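## Task

On the tall shelving unit, the third shelf up from the floor holds a jar that overhangs the shelf's front lip. Move it back until its entire base rests on that same shelf. The other containers on the unit must stay where they are, and the jar must end upright, neither toppled nor tilted.

## Robot and tools

ROBOT. TidyBot++ is a single-arm mobile robot. It has a base 0.54 m long, 0.50 m wide and 0.38 m high on four powered casters. On top sits one seven-joint arm with a two-finger gripper. The shoulder is 0.12 m ahead of the base centre and 0.68 m above the floor. The upper arm is 0.42 m, the forearm 0.31 m, and the hand 0.31 m from wrist to the reported hand point. The arm starts folded with the hand pointing down. There are two cameras: base_camera is fixed on the base, and wrist_camera looks along the hand.

FRAMES. All positions are in metres. In the base frame the origin is on the floor below the base centre, x points forward, y to the left and z up. hand_pose and hand_target use this frame. The hand point lies midway between the finger pads. The hand's own z axis runs out along the fingers, and the fingers open and close along its y axis. The odometry frame is where the base frame was when the scene began. base_odometry counts wheel turns only, so slipping shows up as travel. Its heading is in radians, positive to the left, from -3.142 to 3.142. base_tilt is in degrees and is positive when the robot leans forward or right.

move. Every argument except cameras and blocking is part of the action. The parts given run at the same time.
- base: an object holding offsets from where the base currently is, along its current axes. translate_m is forward in metres (-2 to 2). strafe_m is leftward in metres (-2 to 2). rotate_rad is a counter-clockwise turn in radians (-6.3 to 6.3).
- joints: absolute joint targets in radians, keyed by name.
  - joint_1_rad: any angle. It swings the whole arm about the vertical, and positive is clockwise seen from above.
  - joint_2_rad: the shoulder, -2.249 to 2.249. At 0 the upper arm is vertical, and positive leans it forward.
  - joint_3_rad: any angle. It twists the upper arm.
  - joint_4_rad: the elbow, -2.579 to 2.579. At 0 the arm is straight. With joint_3_rad at 3.14, negative bends the forearm forward.
  - joint_5_rad: any angle. It twists the forearm.
  - joint_6_rad: the wrist, -2.099 to 2.099. With joint_3_rad at 3.14 and joint_5_rad at 0, negative bends the hand forward.
  - joint_7_rad: any angle. It rolls the hand, and at 1.57 the fingers open to the left and right.
  - gripper_pos: 0 is fully open and 1 is fully closed. The finger gap is about 85 x (1 - gripper_pos) mm.
  Joints marked any angle take the short way round, so to turn further send steps under half a turn.
- target: one list of seven numbers giving an absolute hand pose in the base frame: x, y, z in metres, then the quaternion qw, qx, qy, qz. With target, joints may hold only gripper_pos.
- speeds: lower top speeds for this action only. translate_m and strafe_m take 0.05 to 0.5 m/s, and rotate_rad takes 0.1 to 1.57 rad/s. When driving with both translate_m and strafe_m, give the speed under just one of them.
- cameras: a list drawn from base_camera, wrist_camera and all. Leaving it out means all; [] means no images.
- blocking: true or omitted waits until everything is at rest. false returns almost at once while the motion continues.

A move with no action just reports the current state. Unknown keys make a call invalid, and values out of range get it refused. A refusal, or a stop you did not command, cancels the remaining move, wait and finished_scene calls in that reply.

OTHER TOOLS. wait(seconds 0 to 10, cameras) lets time pass without new commands. stop(cameras) brakes every running motion. zoom_image(camera, region [x0, y0, x1, y1] in image pixels, at most 504 by 504) enlarges part of that camera's latest image. base_camera images are 644x364 and wrist_camera images are 644x476. finished_scene(scene) ends the current scene and takes its number; the jar has to stay in place without the robot.

RESULT LINES.
- move: says done, or otherwise the most serious status word.
- base_status, joint_status, hand_status: done, moving, off_target (came to rest short and may still be pushing), contact_stop, time_out, not_followed, torque_fault, or limit_stop_at_motor_heat.
- joint command not followed / pose unreachable: a built-in check withheld the arm targets; the cause line names the reason.
- hand_target: where the hand would be if every joint reached its target.
- motor_effort: percent of each motor's maximum, with the peak in brackets.
- on_its_own: things the robot did that you did not command.
- ARM HIT, MOTOR HOT, OVER-TEMPERATURE FAULT: warnings about hard hits and heat.
- pictures: the camera names, in the same order as the images.

PRACTICE. A hand target usually lands within about 3 cm. To fix it, add (the position you want minus hand_pose) to your last target. The arm takes curved paths and ignores obstacles, so approach the jar from the front at the right shelf height. Push it gently, with a low hand and at low speed, and check progress in the camera images. A pointing-down hand can reach only about 0.94 m above the floor, and less farther out.

DON'T. Don't drive or turn the base while the arm is caught on furniture; that can tip the robot. Avoid hard shoves, and don't knock or drop other containers. Don't squeeze hard on something that still rests on a surface. Don't swing a stretched-out arm sideways. Don't keep pushing toward poses out of reach, because that overheats the motors and can cause torque faults.

Each tool is called in YAML: its name, and indented under it one key for each argument.

## Session

move:

Scene clock: 0.00 s.
base_odometry: x=+0.000 y=+0.000 heading=+0.000
base_tilt: forward=+0.1 right=+0.1
base_status: not commanded
joint_positions: joint_1_rad=-0.004 joint_2_rad=-0.337 joint_3_rad=+3.181 joint_4_rad=-2.549 joint_5_rad=-0.017 joint_6_rad=-0.858 joint_7_rad=+1.547 gripper_pos=+0.000
joint_status: not commanded
motor_effort: joint_1_rad=+0 joint_2_rad=+0 joint_3_rad=+0 joint_4_rad=+13 joint_5_rad=-1 joint_6_rad=+1 joint_7_rad=+0
hand_pose: x=+0.2543 y=+0.0021 z=+0.5804 quat_wxyz=(-0.013, +0.999, -0.034, +0.035) (m; base frame)
hand_target: x=+0.2543 y=+0.0021 z=+0.5804 quat_wxyz=(-0.013, +0.999, -0.034, +0.035) (m; base frame)
hand_status: not commanded
pictures: base_camera, wrist_camera

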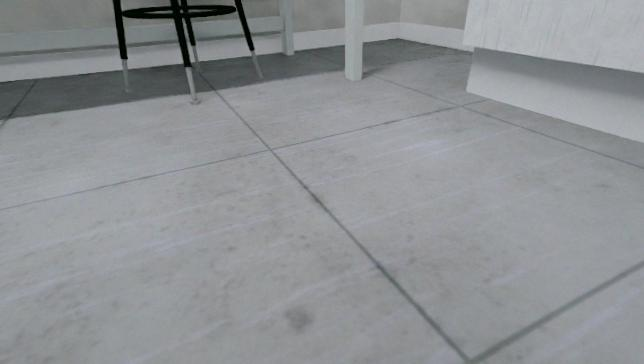

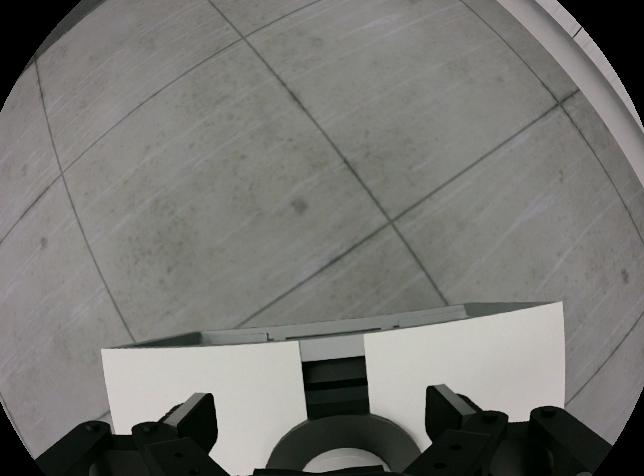

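move:
  joints: {"joint_6_rad": 0.6}

Scene clock: 6.50 s.
move: done
base_odometry: x=+0.000 y=+0.000 heading=+0.000
base_tilt: forward=+0.1 right=+0.1
base_status: not commanded
joint_positions: joint_1_rad=-0.004 joint_2_rad=-0.337 joint_3_rad=+3.181 joint_4_rad=-2.548 joint_5_rad=-0.017 joint_6_rad=+0.529 joint_7_rad=+1.547 gripper_pos=+0.000
joint_status: all done
motor_effort: joint_1_rad=+0(0) joint_2_rad=-6(6) joint_3_rad=+0(2) joint_4_rad=+18(19) joint_5_rad=+0(2) joint_6_rad=+9(9) joint_7_rad=+0(1)
hand_pose: x=+0.5416 y=-0.0177 z=+0.8567 quat_wxyz=(-0.003, +0.745, -0.034, +0.667) (m; base frame)
hand_target: x=+0.5429 y=-0.0183 z=+0.8776 quat_wxyz=(-0.003, +0.721, -0.033, +0.692) (m; base frame)
hand_status: not commanded
pictures: base_camera, wrist_camera
camera_calibration:
wrist_camera: T_world_to_cam=[[-0.0606354, -0.99555, -0.0721365, 0.0767733], [-0.052592, 0.0753555, -0.995769, 0.946692], [0.996774, -0.0565851, -0.0569271, -0.366078], [0, 0, 0, 1]] pos_world=[0.41934, -0.0156214, 0.927385]

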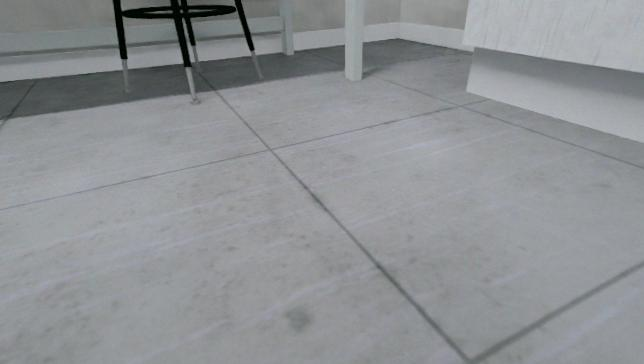

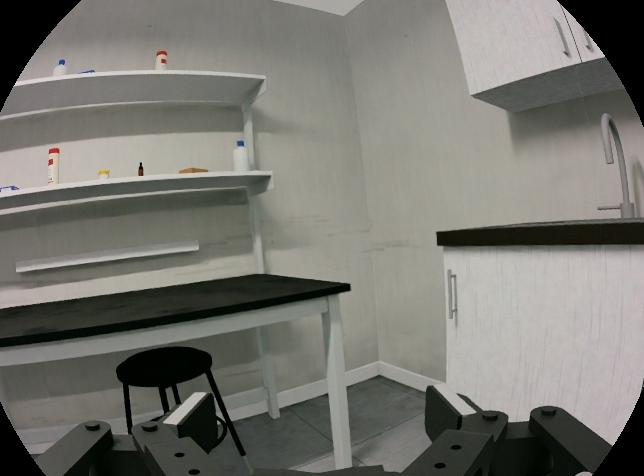

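move:
  base: {"rotate_rad": 1.4}
  cameras: ["wrist_camera"]

move:
  base: {"rotate_rad": 1.4}
  cameras: ["wrist_camera"]

move:
  base: {"rotate_rad": 1.4}
  cameras: ["wrist_camera"]

Scene clock: 11.20 s.
move: done
base_odometry: x=+0.000 y=+0.000 heading=+1.399
base_tilt: forward=+0.1 right=+0.1
base_status: done
joint_positions: joint_1_rad=-0.004 joint_2_rad=-0.337 joint_3_rad=+3.181 joint_4_rad=-2.548 joint_5_rad=-0.017 joint_6_rad=+0.530 joint_7_rad=+1.547 gripper_pos=+0.000
joint_status: not commanded
motor_effort: joint_1_rad=+0(1) joint_2_rad=-6(7) joint_3_rad=+0(3) joint_4_rad=+18(18) joint_5_rad=+0(2) joint_6_rad=+8(9) joint_7_rad=+0(1)
hand_pose: x=+0.5417 y=-0.0177 z=+0.8571 quat_wxyz=(-0.003, +0.744, -0.034, +0.667) (m; base frame)
hand_target: x=+0.5429 y=-0.0183 z=+0.8776 quat_wxyz=(-0.003, +0.721, -0.033, +0.692) (m; base frame)
hand_status: not commanded
pictures: wrist_camera
camera_calibration:
wrist_camera: T_world_to_cam=[[-0.060556, -0.995553, -0.0721554, 0.0767751], [-0.0515021, 0.0753081, -0.995829, 0.946493], [0.996835, -0.0565873, -0.0558335, -0.367067], [0, 0, 0, 1]] pos_world=[0.419301, -0.0156162, 0.92759]

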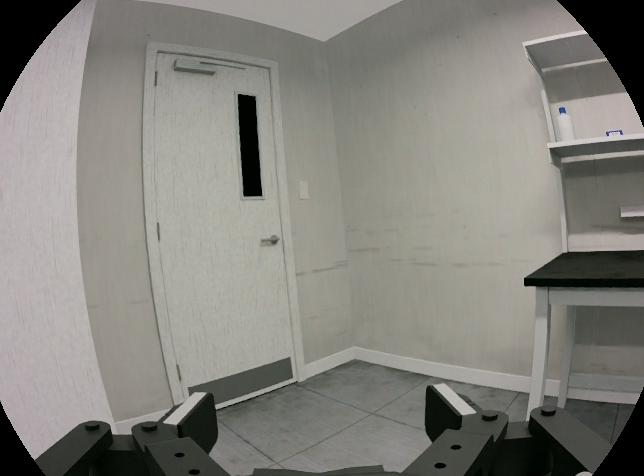

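Scene clock: 13.37 s.
move: done
base_odometry: x=+0.000 y=+0.000 heading=+2.799
base_tilt: forward=+0.1 right=+0.1
base_status: done
joint_positions: joint_1_rad=-0.004 joint_2_rad=-0.337 joint_3_rad=+3.181 joint_4_rad=-2.548 joint_5_rad=-0.017 joint_6_rad=+0.531 joint_7_rad=+1.547 gripper_pos=+0.000
joint_status: not commanded
motor_effort: joint_1_rad=+0(1) joint_2_rad=-6(7) joint_3_rad=+0(2) joint_4_rad=+18(19) joint_5_rad=-1(1) joint_6_rad=+8(9) joint_7_rad=+0(1)
hand_pose: x=+0.5417 y=-0.0177 z=+0.8571 quat_wxyz=(-0.003, +0.744, -0.034, +0.667) (m; base frame)
hand_target: x=+0.5429 y=-0.0183 z=+0.8776 quat_wxyz=(-0.003, +0.721, -0.033, +0.692) (m; base frame)
hand_status: not commanded
pictures: wrist_camera
camera_calibration:
wrist_camera: T_world_to_cam=[[-0.0605505, -0.995554, -0.0721575, 0.0767756], [-0.0513808, 0.075303, -0.995836, 0.94647], [0.996842, -0.0565908, -0.0557119, -0.367177], [0, 0, 0, 1]] pos_world=[0.419297, -0.0156167, 0.927613]

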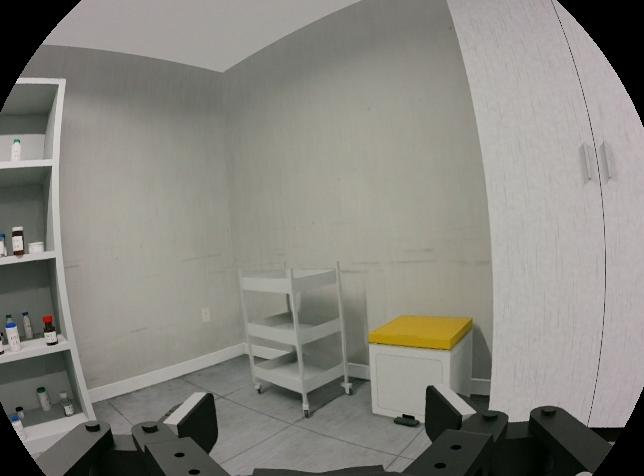

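Scene clock: 15.53 s.
move: done
base_odometry: x=+0.000 y=+0.000 heading=-2.085
base_tilt: forward=+0.1 right=+0.1
base_status: done
joint_positions: joint_1_rad=-0.004 joint_2_rad=-0.337 joint_3_rad=+3.181 joint_4_rad=-2.548 joint_5_rad=-0.017 joint_6_rad=+0.531 joint_7_rad=+1.547 gripper_pos=+0.000
joint_status: not commanded
motor_effort: joint_1_rad=+0(1) joint_2_rad=-6(7) joint_3_rad=-1(2) joint_4_rad=+18(18) joint_5_rad=-1(2) joint_6_rad=+8(9) joint_7_rad=+0(1)
hand_pose: x=+0.5417 y=-0.0177 z=+0.8571 quat_wxyz=(-0.003, +0.744, -0.034, +0.667) (m; base frame)
hand_target: x=+0.5429 y=-0.0183 z=+0.8776 quat_wxyz=(-0.003, +0.721, -0.033, +0.692) (m; base frame)
hand_status: not commanded
pictures: wrist_camera
camera_calibration:
wrist_camera: T_world_to_cam=[[-0.0605477, -0.995554, -0.0721586, 0.0767759], [-0.0513201, 0.0753005, -0.995839, 0.946459], [0.996845, -0.0565926, -0.0556512, -0.367232], [0, 0, 0, 1]] pos_world=[0.419294, -0.0156169, 0.927624]

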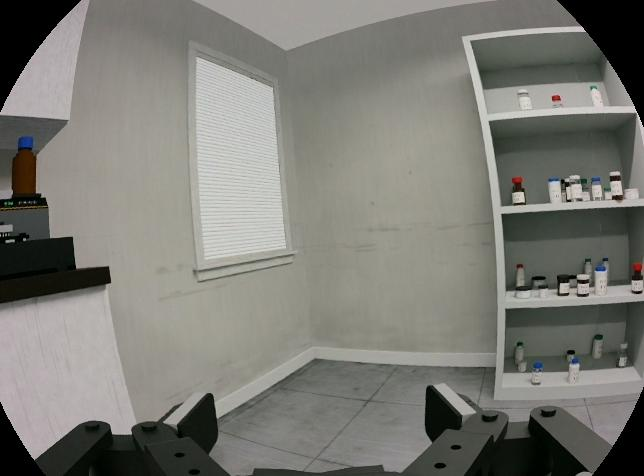

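move:
  base: {"rotate_rad": -0.68}
  cameras: ["wrist_camera"]

zoom_image:
  camera: "wrist_camera"
  region: [200, 100, 450, 300]

Scene clock: 21.87 s.
move: done
base_odometry: x=+0.000 y=+0.000 heading=-2.764
base_tilt: forward=+0.1 right=+0.1
base_status: done
joint_positions: joint_1_rad=-0.004 joint_2_rad=-0.337 joint_3_rad=+3.181 joint_4_rad=-2.548 joint_5_rad=-0.017 joint_6_rad=+0.531 joint_7_rad=+1.547 gripper_pos=+0.000
joint_status: not commanded
motor_effort: joint_1_rad=+0(1) joint_2_rad=-6(7) joint_3_rad=+0(3) joint_4_rad=+18(18) joint_5_rad=+0(2) joint_6_rad=+8(9) joint_7_rad=-1(1)
hand_pose: x=+0.5417 y=-0.0177 z=+0.8572 quat_wxyz=(-0.003, +0.744, -0.034, +0.667) (m; base frame)
hand_target: x=+0.5429 y=-0.0183 z=+0.8776 quat_wxyz=(-0.003, +0.721, -0.033, +0.692) (m; base frame)
hand_status: not commanded
pictures: wrist_camera
camera_calibration:
wrist_camera: T_world_to_cam=[[-0.0605714, -0.995552, -0.0721607, 0.07678], [-0.0511965, 0.0752969, -0.995846, 0.946436], [0.99685, -0.0566254, -0.0555296, -0.367342], [0, 0, 0, 1]] pos_world=[0.419289, -0.0156261, 0.927647]

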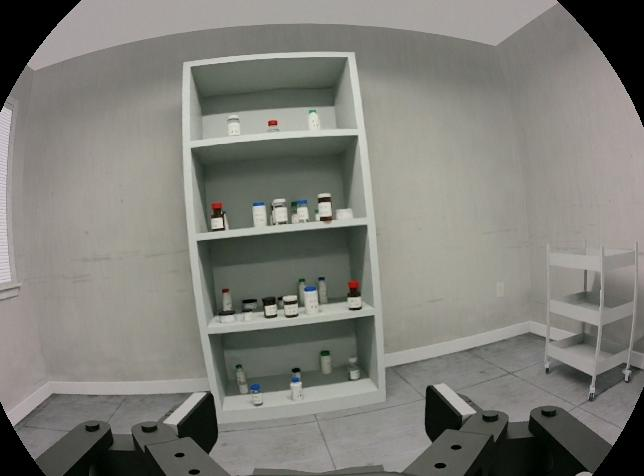

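Scaled by 2.016.

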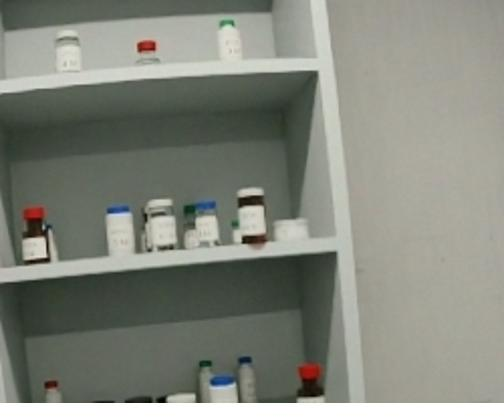

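move:
  base: {"translate_m": 1.0, "strafe_m": -0.14}
  joints: {"joint_2_rad": 0.0, "joint_4_rad": -1.2, "joint_6_rad": -0.85}

Scene clock: 48.67 s.
move: done
base_odometry: x=-0.982 y=-0.238 heading=-2.765
base_tilt: forward=+0.2 right=+0.1
base_status: done
joint_positions: joint_1_rad=-0.004 joint_2_rad=+0.000 joint_3_rad=+3.181 joint_4_rad=-1.212 joint_5_rad=-0.017 joint_6_rad=-0.784 joint_7_rad=+1.547 gripper_pos=+0.000
joint_status: all done
motor_effort: joint_1_rad=+0(1) joint_2_rad=-20(24) joint_3_rad=+1(1) joint_4_rad=+20(22) joint_5_rad=+0(2) joint_6_rad=+8(10) joint_7_rad=+0(1)
hand_pose: x=+0.6971 y=-0.0156 z=+1.0847 quat_wxyz=(-0.005, +0.840, -0.027, +0.542) (m; base frame)
hand_target: x=+0.6885 y=-0.0151 z=+1.0730 quat_wxyz=(-0.005, +0.854, -0.027, +0.519) (m; base frame)
hand_status: not commanded
pictures: base_camera, wrist_camera
camera_calibration:
wrist_camera: T_world_to_cam=[[-0.06042, -0.996726, -0.0537294, 0.0845699], [-0.358892, 0.0719205, -0.930604, 1.3245], [0.931422, -0.036944, -0.362062, -0.131157], [0, 0, 0, 1]] pos_world=[0.602626, -0.0158114, 1.18965]

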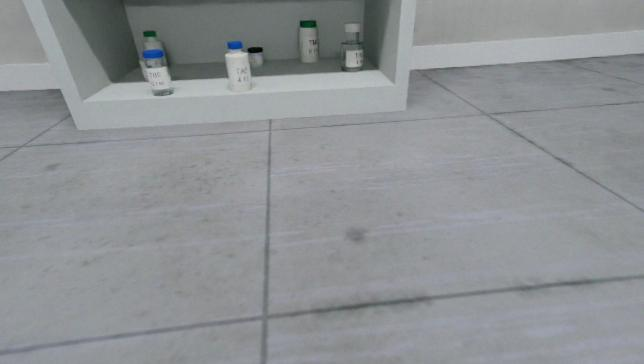

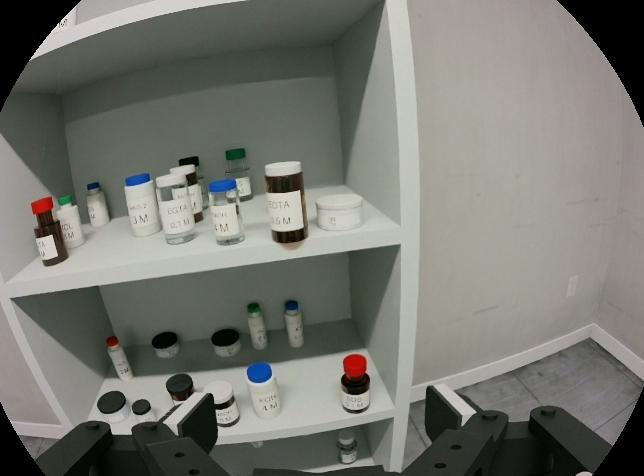

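zoom_image:
  camera: "wrist_camera"
  region: [200, 130, 380, 270]

zoom_image:
  camera: "wrist_camera"
  region: [20, 140, 260, 300]

Scaled by 2.800.

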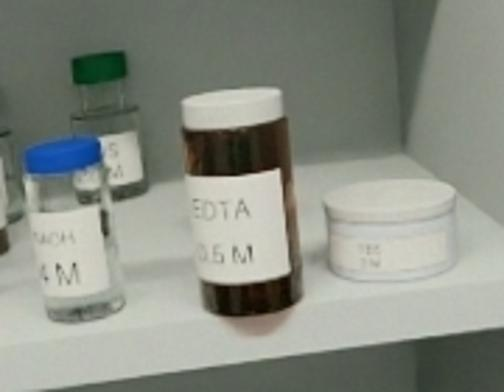

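Scaled by 2.100.

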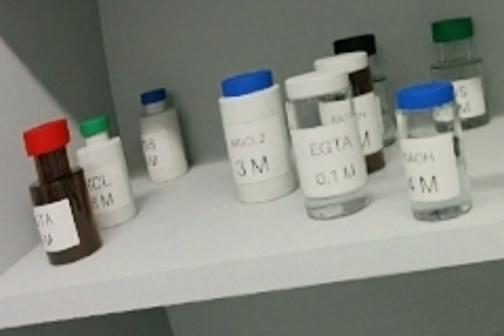

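zoom_image:
  camera: "base_camera"
  region: [20, 60, 440, 160]

Scaled by 1.200.

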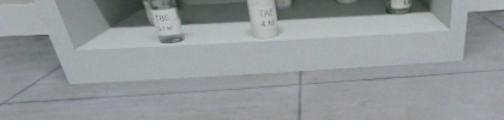

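move:
  base: {"translate_m": 0.1, "strafe_m": 0.14, "rotate_rad": 0.1}

zoom_image:
  camera: "wrist_camera"
  region: [280, 80, 500, 280]

Scene clock: 96.63 s.
move: done
base_odometry: x=-1.023 y=-0.406 heading=-2.664
base_tilt: forward=+0.1 right=+0.1
base_status: done
joint_positions: joint_1_rad=-0.005 joint_2_rad=+0.004 joint_3_rad=+3.181 joint_4_rad=-1.211 joint_5_rad=-0.017 joint_6_rad=-0.786 joint_7_rad=+1.547 gripper_pos=+0.000
joint_status: not commanded
motor_effort: joint_1_rad=+0(3) joint_2_rad=-21(23) joint_3_rad=+0(3) joint_4_rad=+20(20) joint_5_rad=-1(2) joint_6_rad=+8(9) joint_7_rad=+0(1)
hand_pose: x=+0.6985 y=-0.0149 z=+1.0824 quat_wxyz=(-0.005, +0.841, -0.026, +0.540) (m; base frame)
hand_target: x=+0.6885 y=-0.0151 z=+1.0730 quat_wxyz=(-0.005, +0.854, -0.027, +0.519) (m; base frame)
hand_status: not commanded
pictures: base_camera, wrist_camera
camera_calibration:
wrist_camera: T_world_to_cam=[[-0.0594043, -0.996803, -0.0534279, 0.0842432], [-0.36384, 0.0714615, -0.928716, 1.32416], [0.929565, -0.0357305, -0.366922, -0.126665], [0, 0, 0, 1]] pos_world=[0.604532, -0.0151786, 1.1878]

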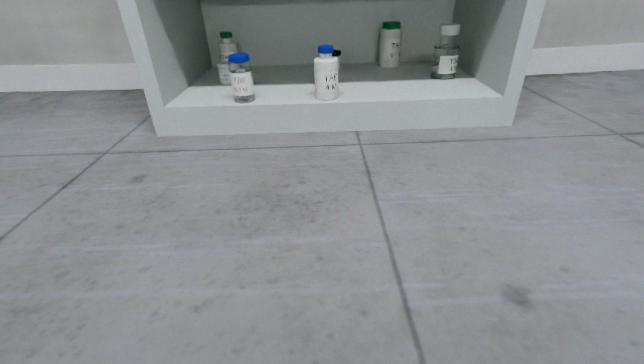

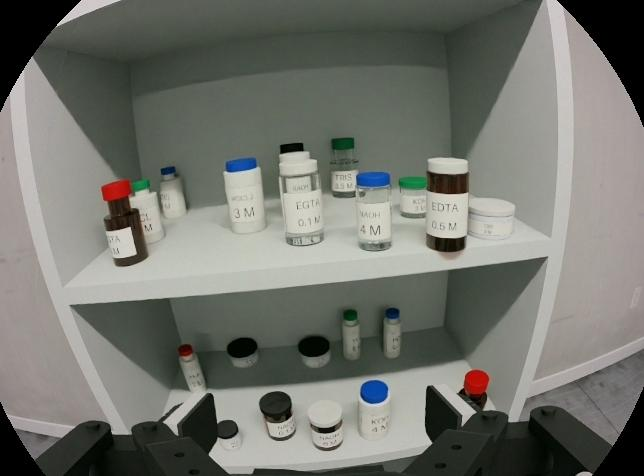

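Scaled by 2.291.

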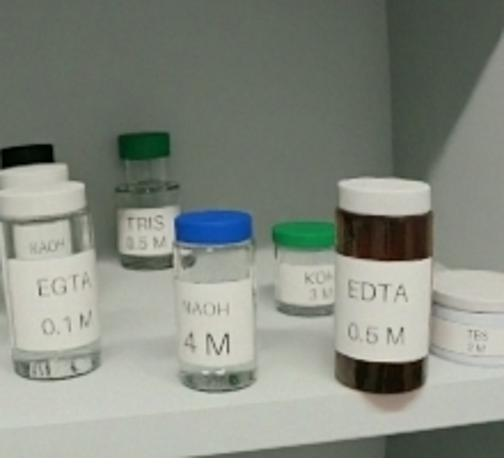

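zoom_image:
  camera: "wrist_camera"
  region: [380, 190, 560, 290]

zoom_image:
  camera: "wrist_camera"
  region: [50, 180, 230, 320]

Scaled by 2.800.

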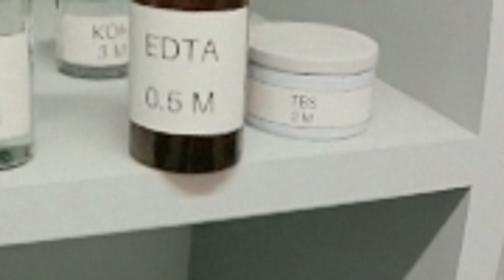

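Scaled by 2.800.

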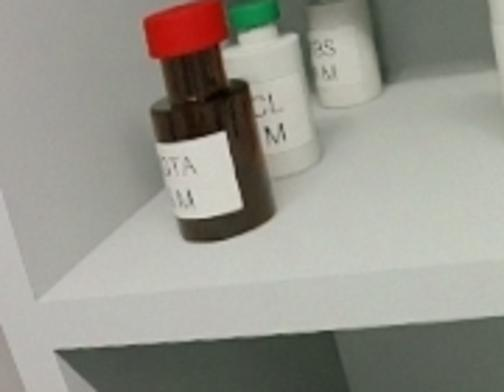

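move:
  joints: {"joint_1_rad": 0.0, "joint_2_rad": -0.077, "joint_3_rad": 3.14, "joint_4_rad": -1.88, "joint_5_rad": 0.0, "joint_6_rad": 0.29, "joint_7_rad": 1.57, "gripper_pos": 0.65}
  cameras: ["wrist_camera"]

Scene clock: 140.90 s.
move: done
base_odometry: x=-1.023 y=-0.406 heading=-2.664
base_tilt: forward=+0.1 right=+0.1
base_status: not commanded
joint_positions: joint_1_rad=-0.005 joint_2_rad=-0.061 joint_3_rad=+3.162 joint_4_rad=-1.866 joint_5_rad=-0.017 joint_6_rad=+0.217 joint_7_rad=+1.547 gripper_pos=+0.650
joint_status: all done
motor_effort: joint_1_rad=+0(1) joint_2_rad=-19(22) joint_3_rad=-1(2) joint_4_rad=+21(23) joint_5_rad=-1(2) joint_6_rad=+8(10) joint_7_rad=+0(2)
hand_pose: x=+0.7104 y=-0.0096 z=+1.0240 quat_wxyz=(-0.008, +0.713, -0.022, +0.701) (m; base frame)
hand_target: x=+0.7033 y=+0.0023 z=+1.0470 quat_wxyz=(-0.001, +0.686, +0.000, +0.727) (m; base frame)
hand_status: not commanded
pictures: wrist_camera
camera_calibration:
wrist_camera: T_world_to_cam=[[-0.0326929, -0.997373, -0.0646348, 0.0795538], [0.0402174, 0.0633043, -0.997184, 1.05689], [0.998656, -0.0352003, 0.0380422, -0.622755], [0, 0, 0, 1]] pos_world=[0.582013, -0.0094822, 1.08275]

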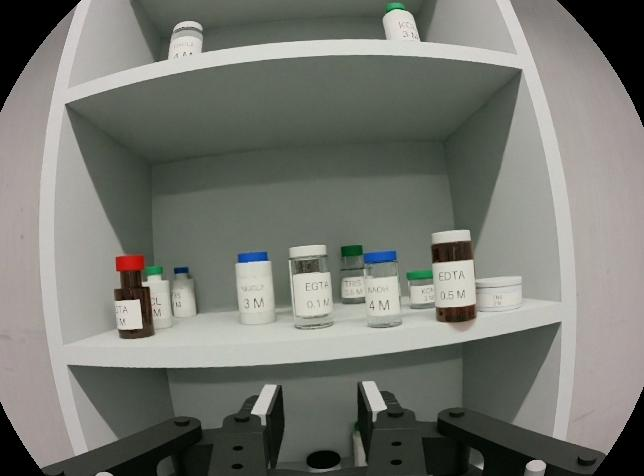

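move:
  base: {"translate_m": 0.286, "strafe_m": -0.25, "rotate_rad": 0.04}
  speeds: {"translate_m": 0.25}

zoom_image:
  camera: "wrist_camera"
  region: [220, 180, 440, 420]

Scene clock: 153.87 s.
move: done
base_odometry: x=-1.392 y=-0.315 heading=-2.624
base_tilt: forward=+0.1 right=+0.1
base_status: done
joint_positions: joint_1_rad=-0.005 joint_2_rad=-0.071 joint_3_rad=+3.148 joint_4_rad=-1.867 joint_5_rad=-0.017 joint_6_rad=+0.221 joint_7_rad=+1.547 gripper_pos=+0.650
joint_status: not commanded
motor_effort: joint_1_rad=+1(2) joint_2_rad=-19(21) joint_3_rad=+0(3) joint_4_rad=+21(22) joint_5_rad=-2(2) joint_6_rad=+9(9) joint_7_rad=+0(1)
hand_pose: x=+0.7069 y=-0.0004 z=+1.0303 quat_wxyz=(-0.013, +0.708, -0.016, +0.706) (m; base frame)
hand_target: x=+0.7033 y=+0.0023 z=+1.0470 quat_wxyz=(-0.001, +0.686, +0.000, +0.727) (m; base frame)
hand_status: not commanded
pictures: base_camera, wrist_camera
camera_calibration:
wrist_camera: T_world_to_cam=[[-0.0167858, -0.99781, -0.0639782, 0.0771605], [0.0520409, 0.0630286, -0.996654, 1.05386], [0.998504, -0.0200591, 0.050869, -0.632281], [0, 0, 0, 1]] pos_world=[0.577786, -0.00211495, 1.08744]

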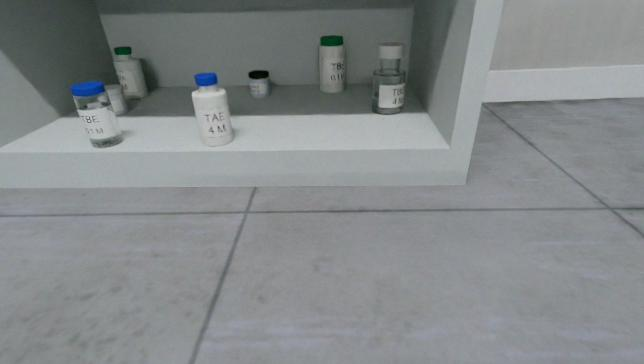

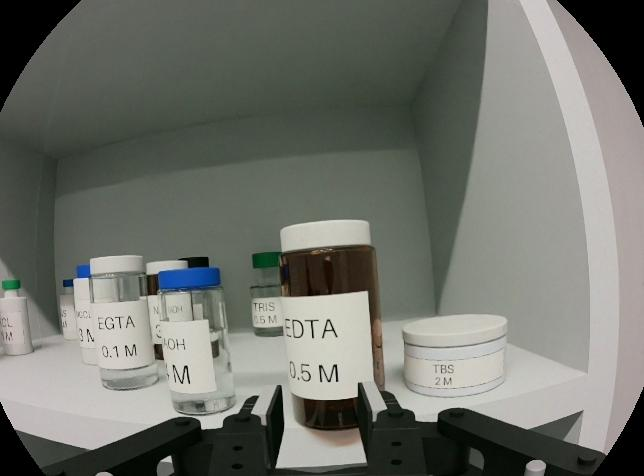

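Scaled by 2.100.

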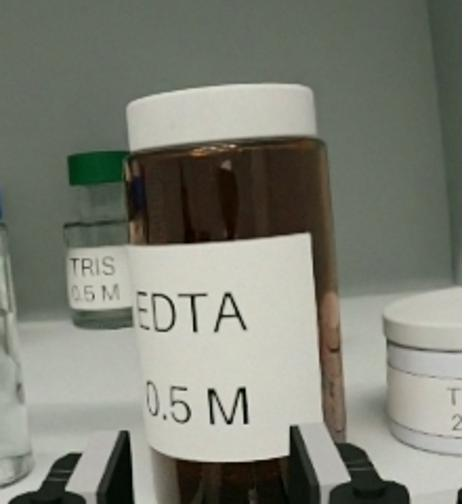

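zoom_image:
  camera: "wrist_camera"
  region: [200, 350, 600, 476]

Scaled by 1.260.

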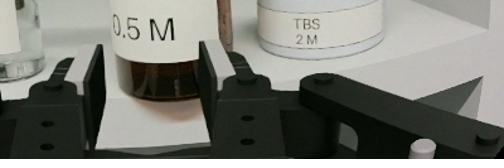

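move:
  base: {"translate_m": 0.045, "strafe_m": -0.009}
  speeds: {"translate_m": 0.1}
  cameras: ["wrist_camera"]

zoom_image:
  camera: "wrist_camera"
  region: [200, 276, 450, 476]

Scene clock: 175.27 s.
move: done
base_odometry: x=-1.436 y=-0.329 heading=-2.624
base_tilt: forward=+0.1 right=+0.1
base_status: done
joint_positions: joint_1_rad=-0.005 joint_2_rad=-0.074 joint_3_rad=+3.148 joint_4_rad=-1.867 joint_5_rad=-0.017 joint_6_rad=+0.222 joint_7_rad=+1.547 gripper_pos=+0.650
joint_status: not commanded
motor_effort: joint_1_rad=+0(1) joint_2_rad=-19(22) joint_3_rad=+0(2) joint_4_rad=+21(22) joint_5_rad=+0(1) joint_6_rad=+9(9) joint_7_rad=-1(1)
hand_pose: x=+0.7058 y=-0.0004 z=+1.0320 quat_wxyz=(-0.013, +0.707, -0.016, +0.707) (m; base frame)
hand_target: x=+0.7033 y=+0.0023 z=+1.0470 quat_wxyz=(-0.001, +0.686, +0.000, +0.727) (m; base frame)
hand_status: not commanded
pictures: wrist_camera
camera_calibration:
wrist_camera: T_world_to_cam=[[-0.0165939, -0.997809, -0.0640447, 0.077172], [0.0551983, 0.0630417, -0.996483, 1.05317], [0.998338, -0.0200707, 0.0540313, -0.634394], [0, 0, 0, 1]] pos_world=[0.576487, -0.00212326, 1.08868]

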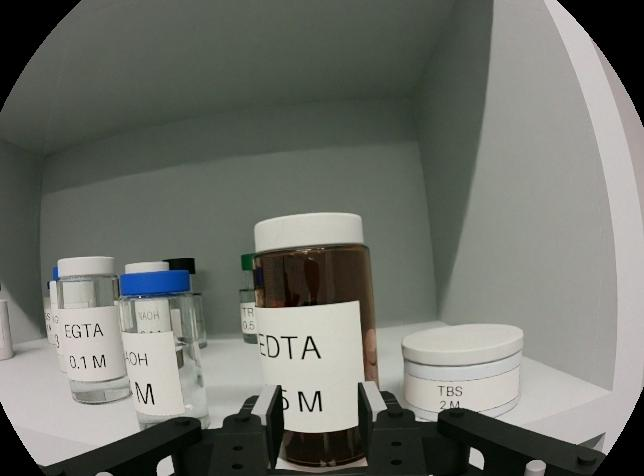

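Scaled by 2.016.

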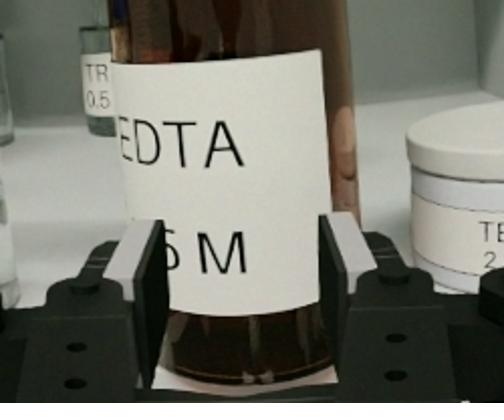

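move:
  base: {"translate_m": 0.045}
  speeds: {"translate_m": 0.05}
  cameras: ["wrist_camera"]

zoom_image:
  camera: "wrist_camera"
  region: [200, 276, 450, 476]

Scene clock: 180.03 s.
move: done
base_odometry: x=-1.475 y=-0.352 heading=-2.624
base_tilt: forward=+0.2 right=+0.1
base_status: done
joint_positions: joint_1_rad=-0.005 joint_2_rad=-0.075 joint_3_rad=+3.148 joint_4_rad=-1.867 joint_5_rad=-0.017 joint_6_rad=+0.223 joint_7_rad=+1.547 gripper_pos=+0.650
joint_status: not commanded
motor_effort: joint_1_rad=+0(1) joint_2_rad=-19(21) joint_3_rad=+0(1) joint_4_rad=+21(22) joint_5_rad=-1(2) joint_6_rad=+9(9) joint_7_rad=+0(1)
hand_pose: x=+0.7055 y=-0.0004 z=+1.0325 quat_wxyz=(-0.013, +0.707, -0.016, +0.707) (m; base frame)
hand_target: x=+0.7033 y=+0.0023 z=+1.0470 quat_wxyz=(-0.001, +0.686, +0.000, +0.727) (m; base frame)
hand_status: not commanded
pictures: wrist_camera
camera_calibration:
wrist_camera: T_world_to_cam=[[-0.0165284, -0.997809, -0.0640657, 0.0771725], [0.0563598, 0.0630428, -0.996418, 1.05282], [0.998274, -0.0200799, 0.0551943, -0.635301], [0, 0, 0, 1]] pos_world=[0.576143, -0.00212639, 1.08906]

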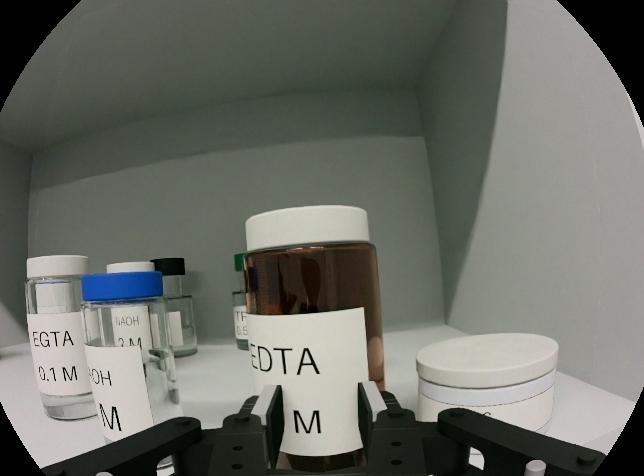

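Scaled by 2.016.

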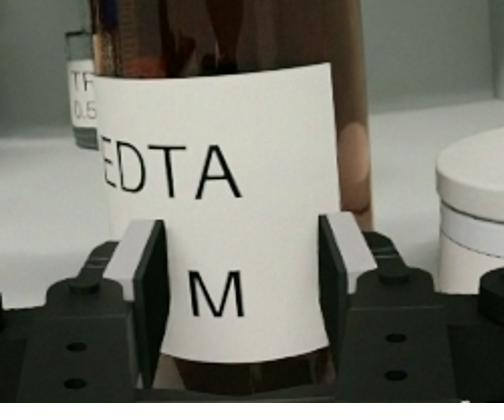

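move:
  base: {"translate_m": 0.02}
  speeds: {"translate_m": 0.05}
  cameras: ["wrist_camera"]

move:
  base: {"translate_m": -0.25}
  speeds: {"translate_m": 0.2}
  cameras: ["wrist_camera"]

zoom_image:
  camera: "wrist_camera"
  region: [180, 200, 480, 400]

Scene clock: 192.53 s.
move: done
base_odometry: x=-1.493 y=-0.362 heading=-2.624
base_tilt: forward=+0.2 right=+0.1
base_status: done
joint_positions: joint_1_rad=-0.005 joint_2_rad=-0.076 joint_3_rad=+3.148 joint_4_rad=-1.868 joint_5_rad=-0.017 joint_6_rad=+0.223 joint_7_rad=+1.547 gripper_pos=+0.650
joint_status: not commanded
motor_effort: joint_1_rad=+0(0) joint_2_rad=-19(21) joint_3_rad=+0(1) joint_4_rad=+21(22) joint_5_rad=-1(2) joint_6_rad=+9(9) joint_7_rad=+0(1)
hand_pose: x=+0.7050 y=-0.0004 z=+1.0330 quat_wxyz=(-0.013, +0.706, -0.016, +0.708) (m; base frame)
hand_target: x=+0.7033 y=+0.0023 z=+1.0470 quat_wxyz=(-0.001, +0.686, +0.000, +0.727) (m; base frame)
hand_status: not commanded
pictures: wrist_camera
camera_calibration:
wrist_camera: T_world_to_cam=[[-0.0164633, -0.997808, -0.06409, 0.0771691], [0.0575233, 0.0630473, -0.996351, 1.05245], [0.998208, -0.0200899, 0.0563592, -0.635957], [0, 0, 0, 1]] pos_world=[0.575548, -0.00213079, 1.0894]

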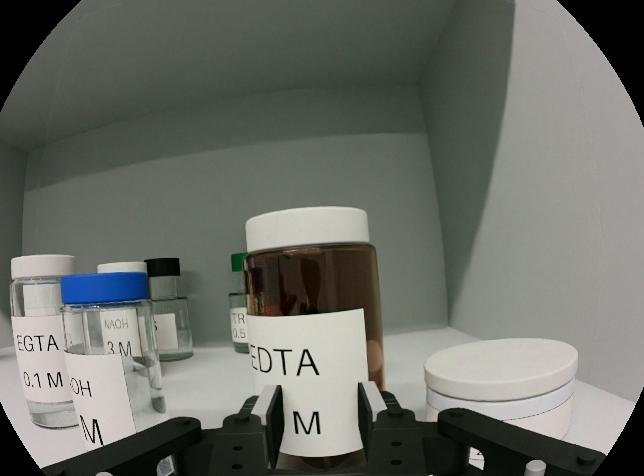

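Scene clock: 194.50 s.
move: done
base_odometry: x=-1.276 y=-0.238 heading=-2.624
base_tilt: forward=+0.1 right=+0.1
base_status: done
joint_positions: joint_1_rad=-0.005 joint_2_rad=-0.078 joint_3_rad=+3.148 joint_4_rad=-1.869 joint_5_rad=-0.017 joint_6_rad=+0.224 joint_7_rad=+1.547 gripper_pos=+0.650
joint_status: not commanded
motor_effort: joint_1_rad=+0(1) joint_2_rad=-19(23) joint_3_rad=+0(2) joint_4_rad=+21(22) joint_5_rad=-1(2) joint_6_rad=+9(9) joint_7_rad=+0(1)
hand_pose: x=+0.7044 y=-0.0004 z=+1.0339 quat_wxyz=(-0.013, +0.706, -0.016, +0.708) (m; base frame)
hand_target: x=+0.7033 y=+0.0023 z=+1.0470 quat_wxyz=(-0.001, +0.686, +0.000, +0.727) (m; base frame)
hand_status: not commanded
pictures: wrist_camera
camera_calibration:
wrist_camera: T_world_to_cam=[[-0.0163538, -0.997808, -0.0641271, 0.0771677], [0.0594587, 0.0630517, -0.996237, 1.05187], [0.998097, -0.0201052, 0.0582972, -0.637299], [0, 0, 0, 1]] pos_world=[0.574805, -0.00213677, 1.09002]

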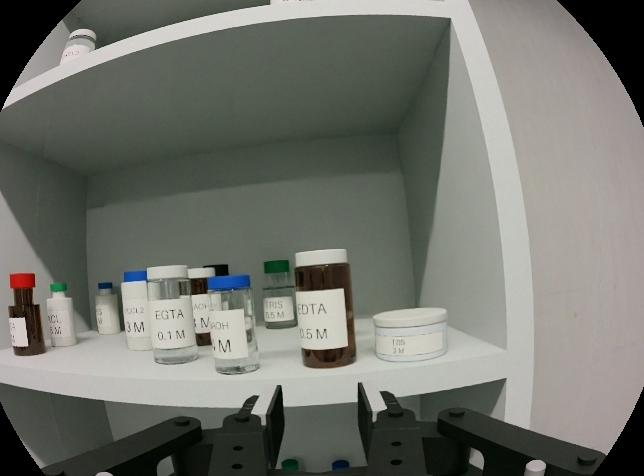

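Scaled by 1.680.

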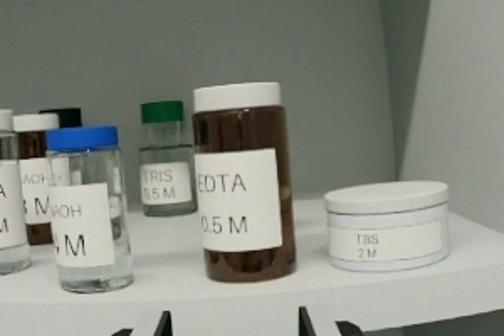

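zoom_image:
  camera: "wrist_camera"
  region: [240, 320, 420, 420]

Scaled by 2.800.

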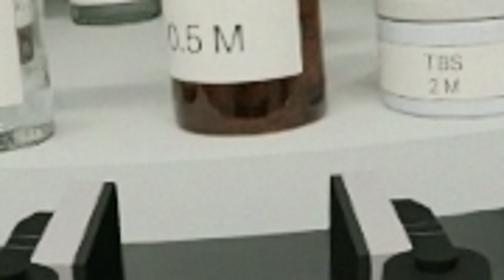

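finished_scene:
  scene: 1

The scene is finished: the task was done.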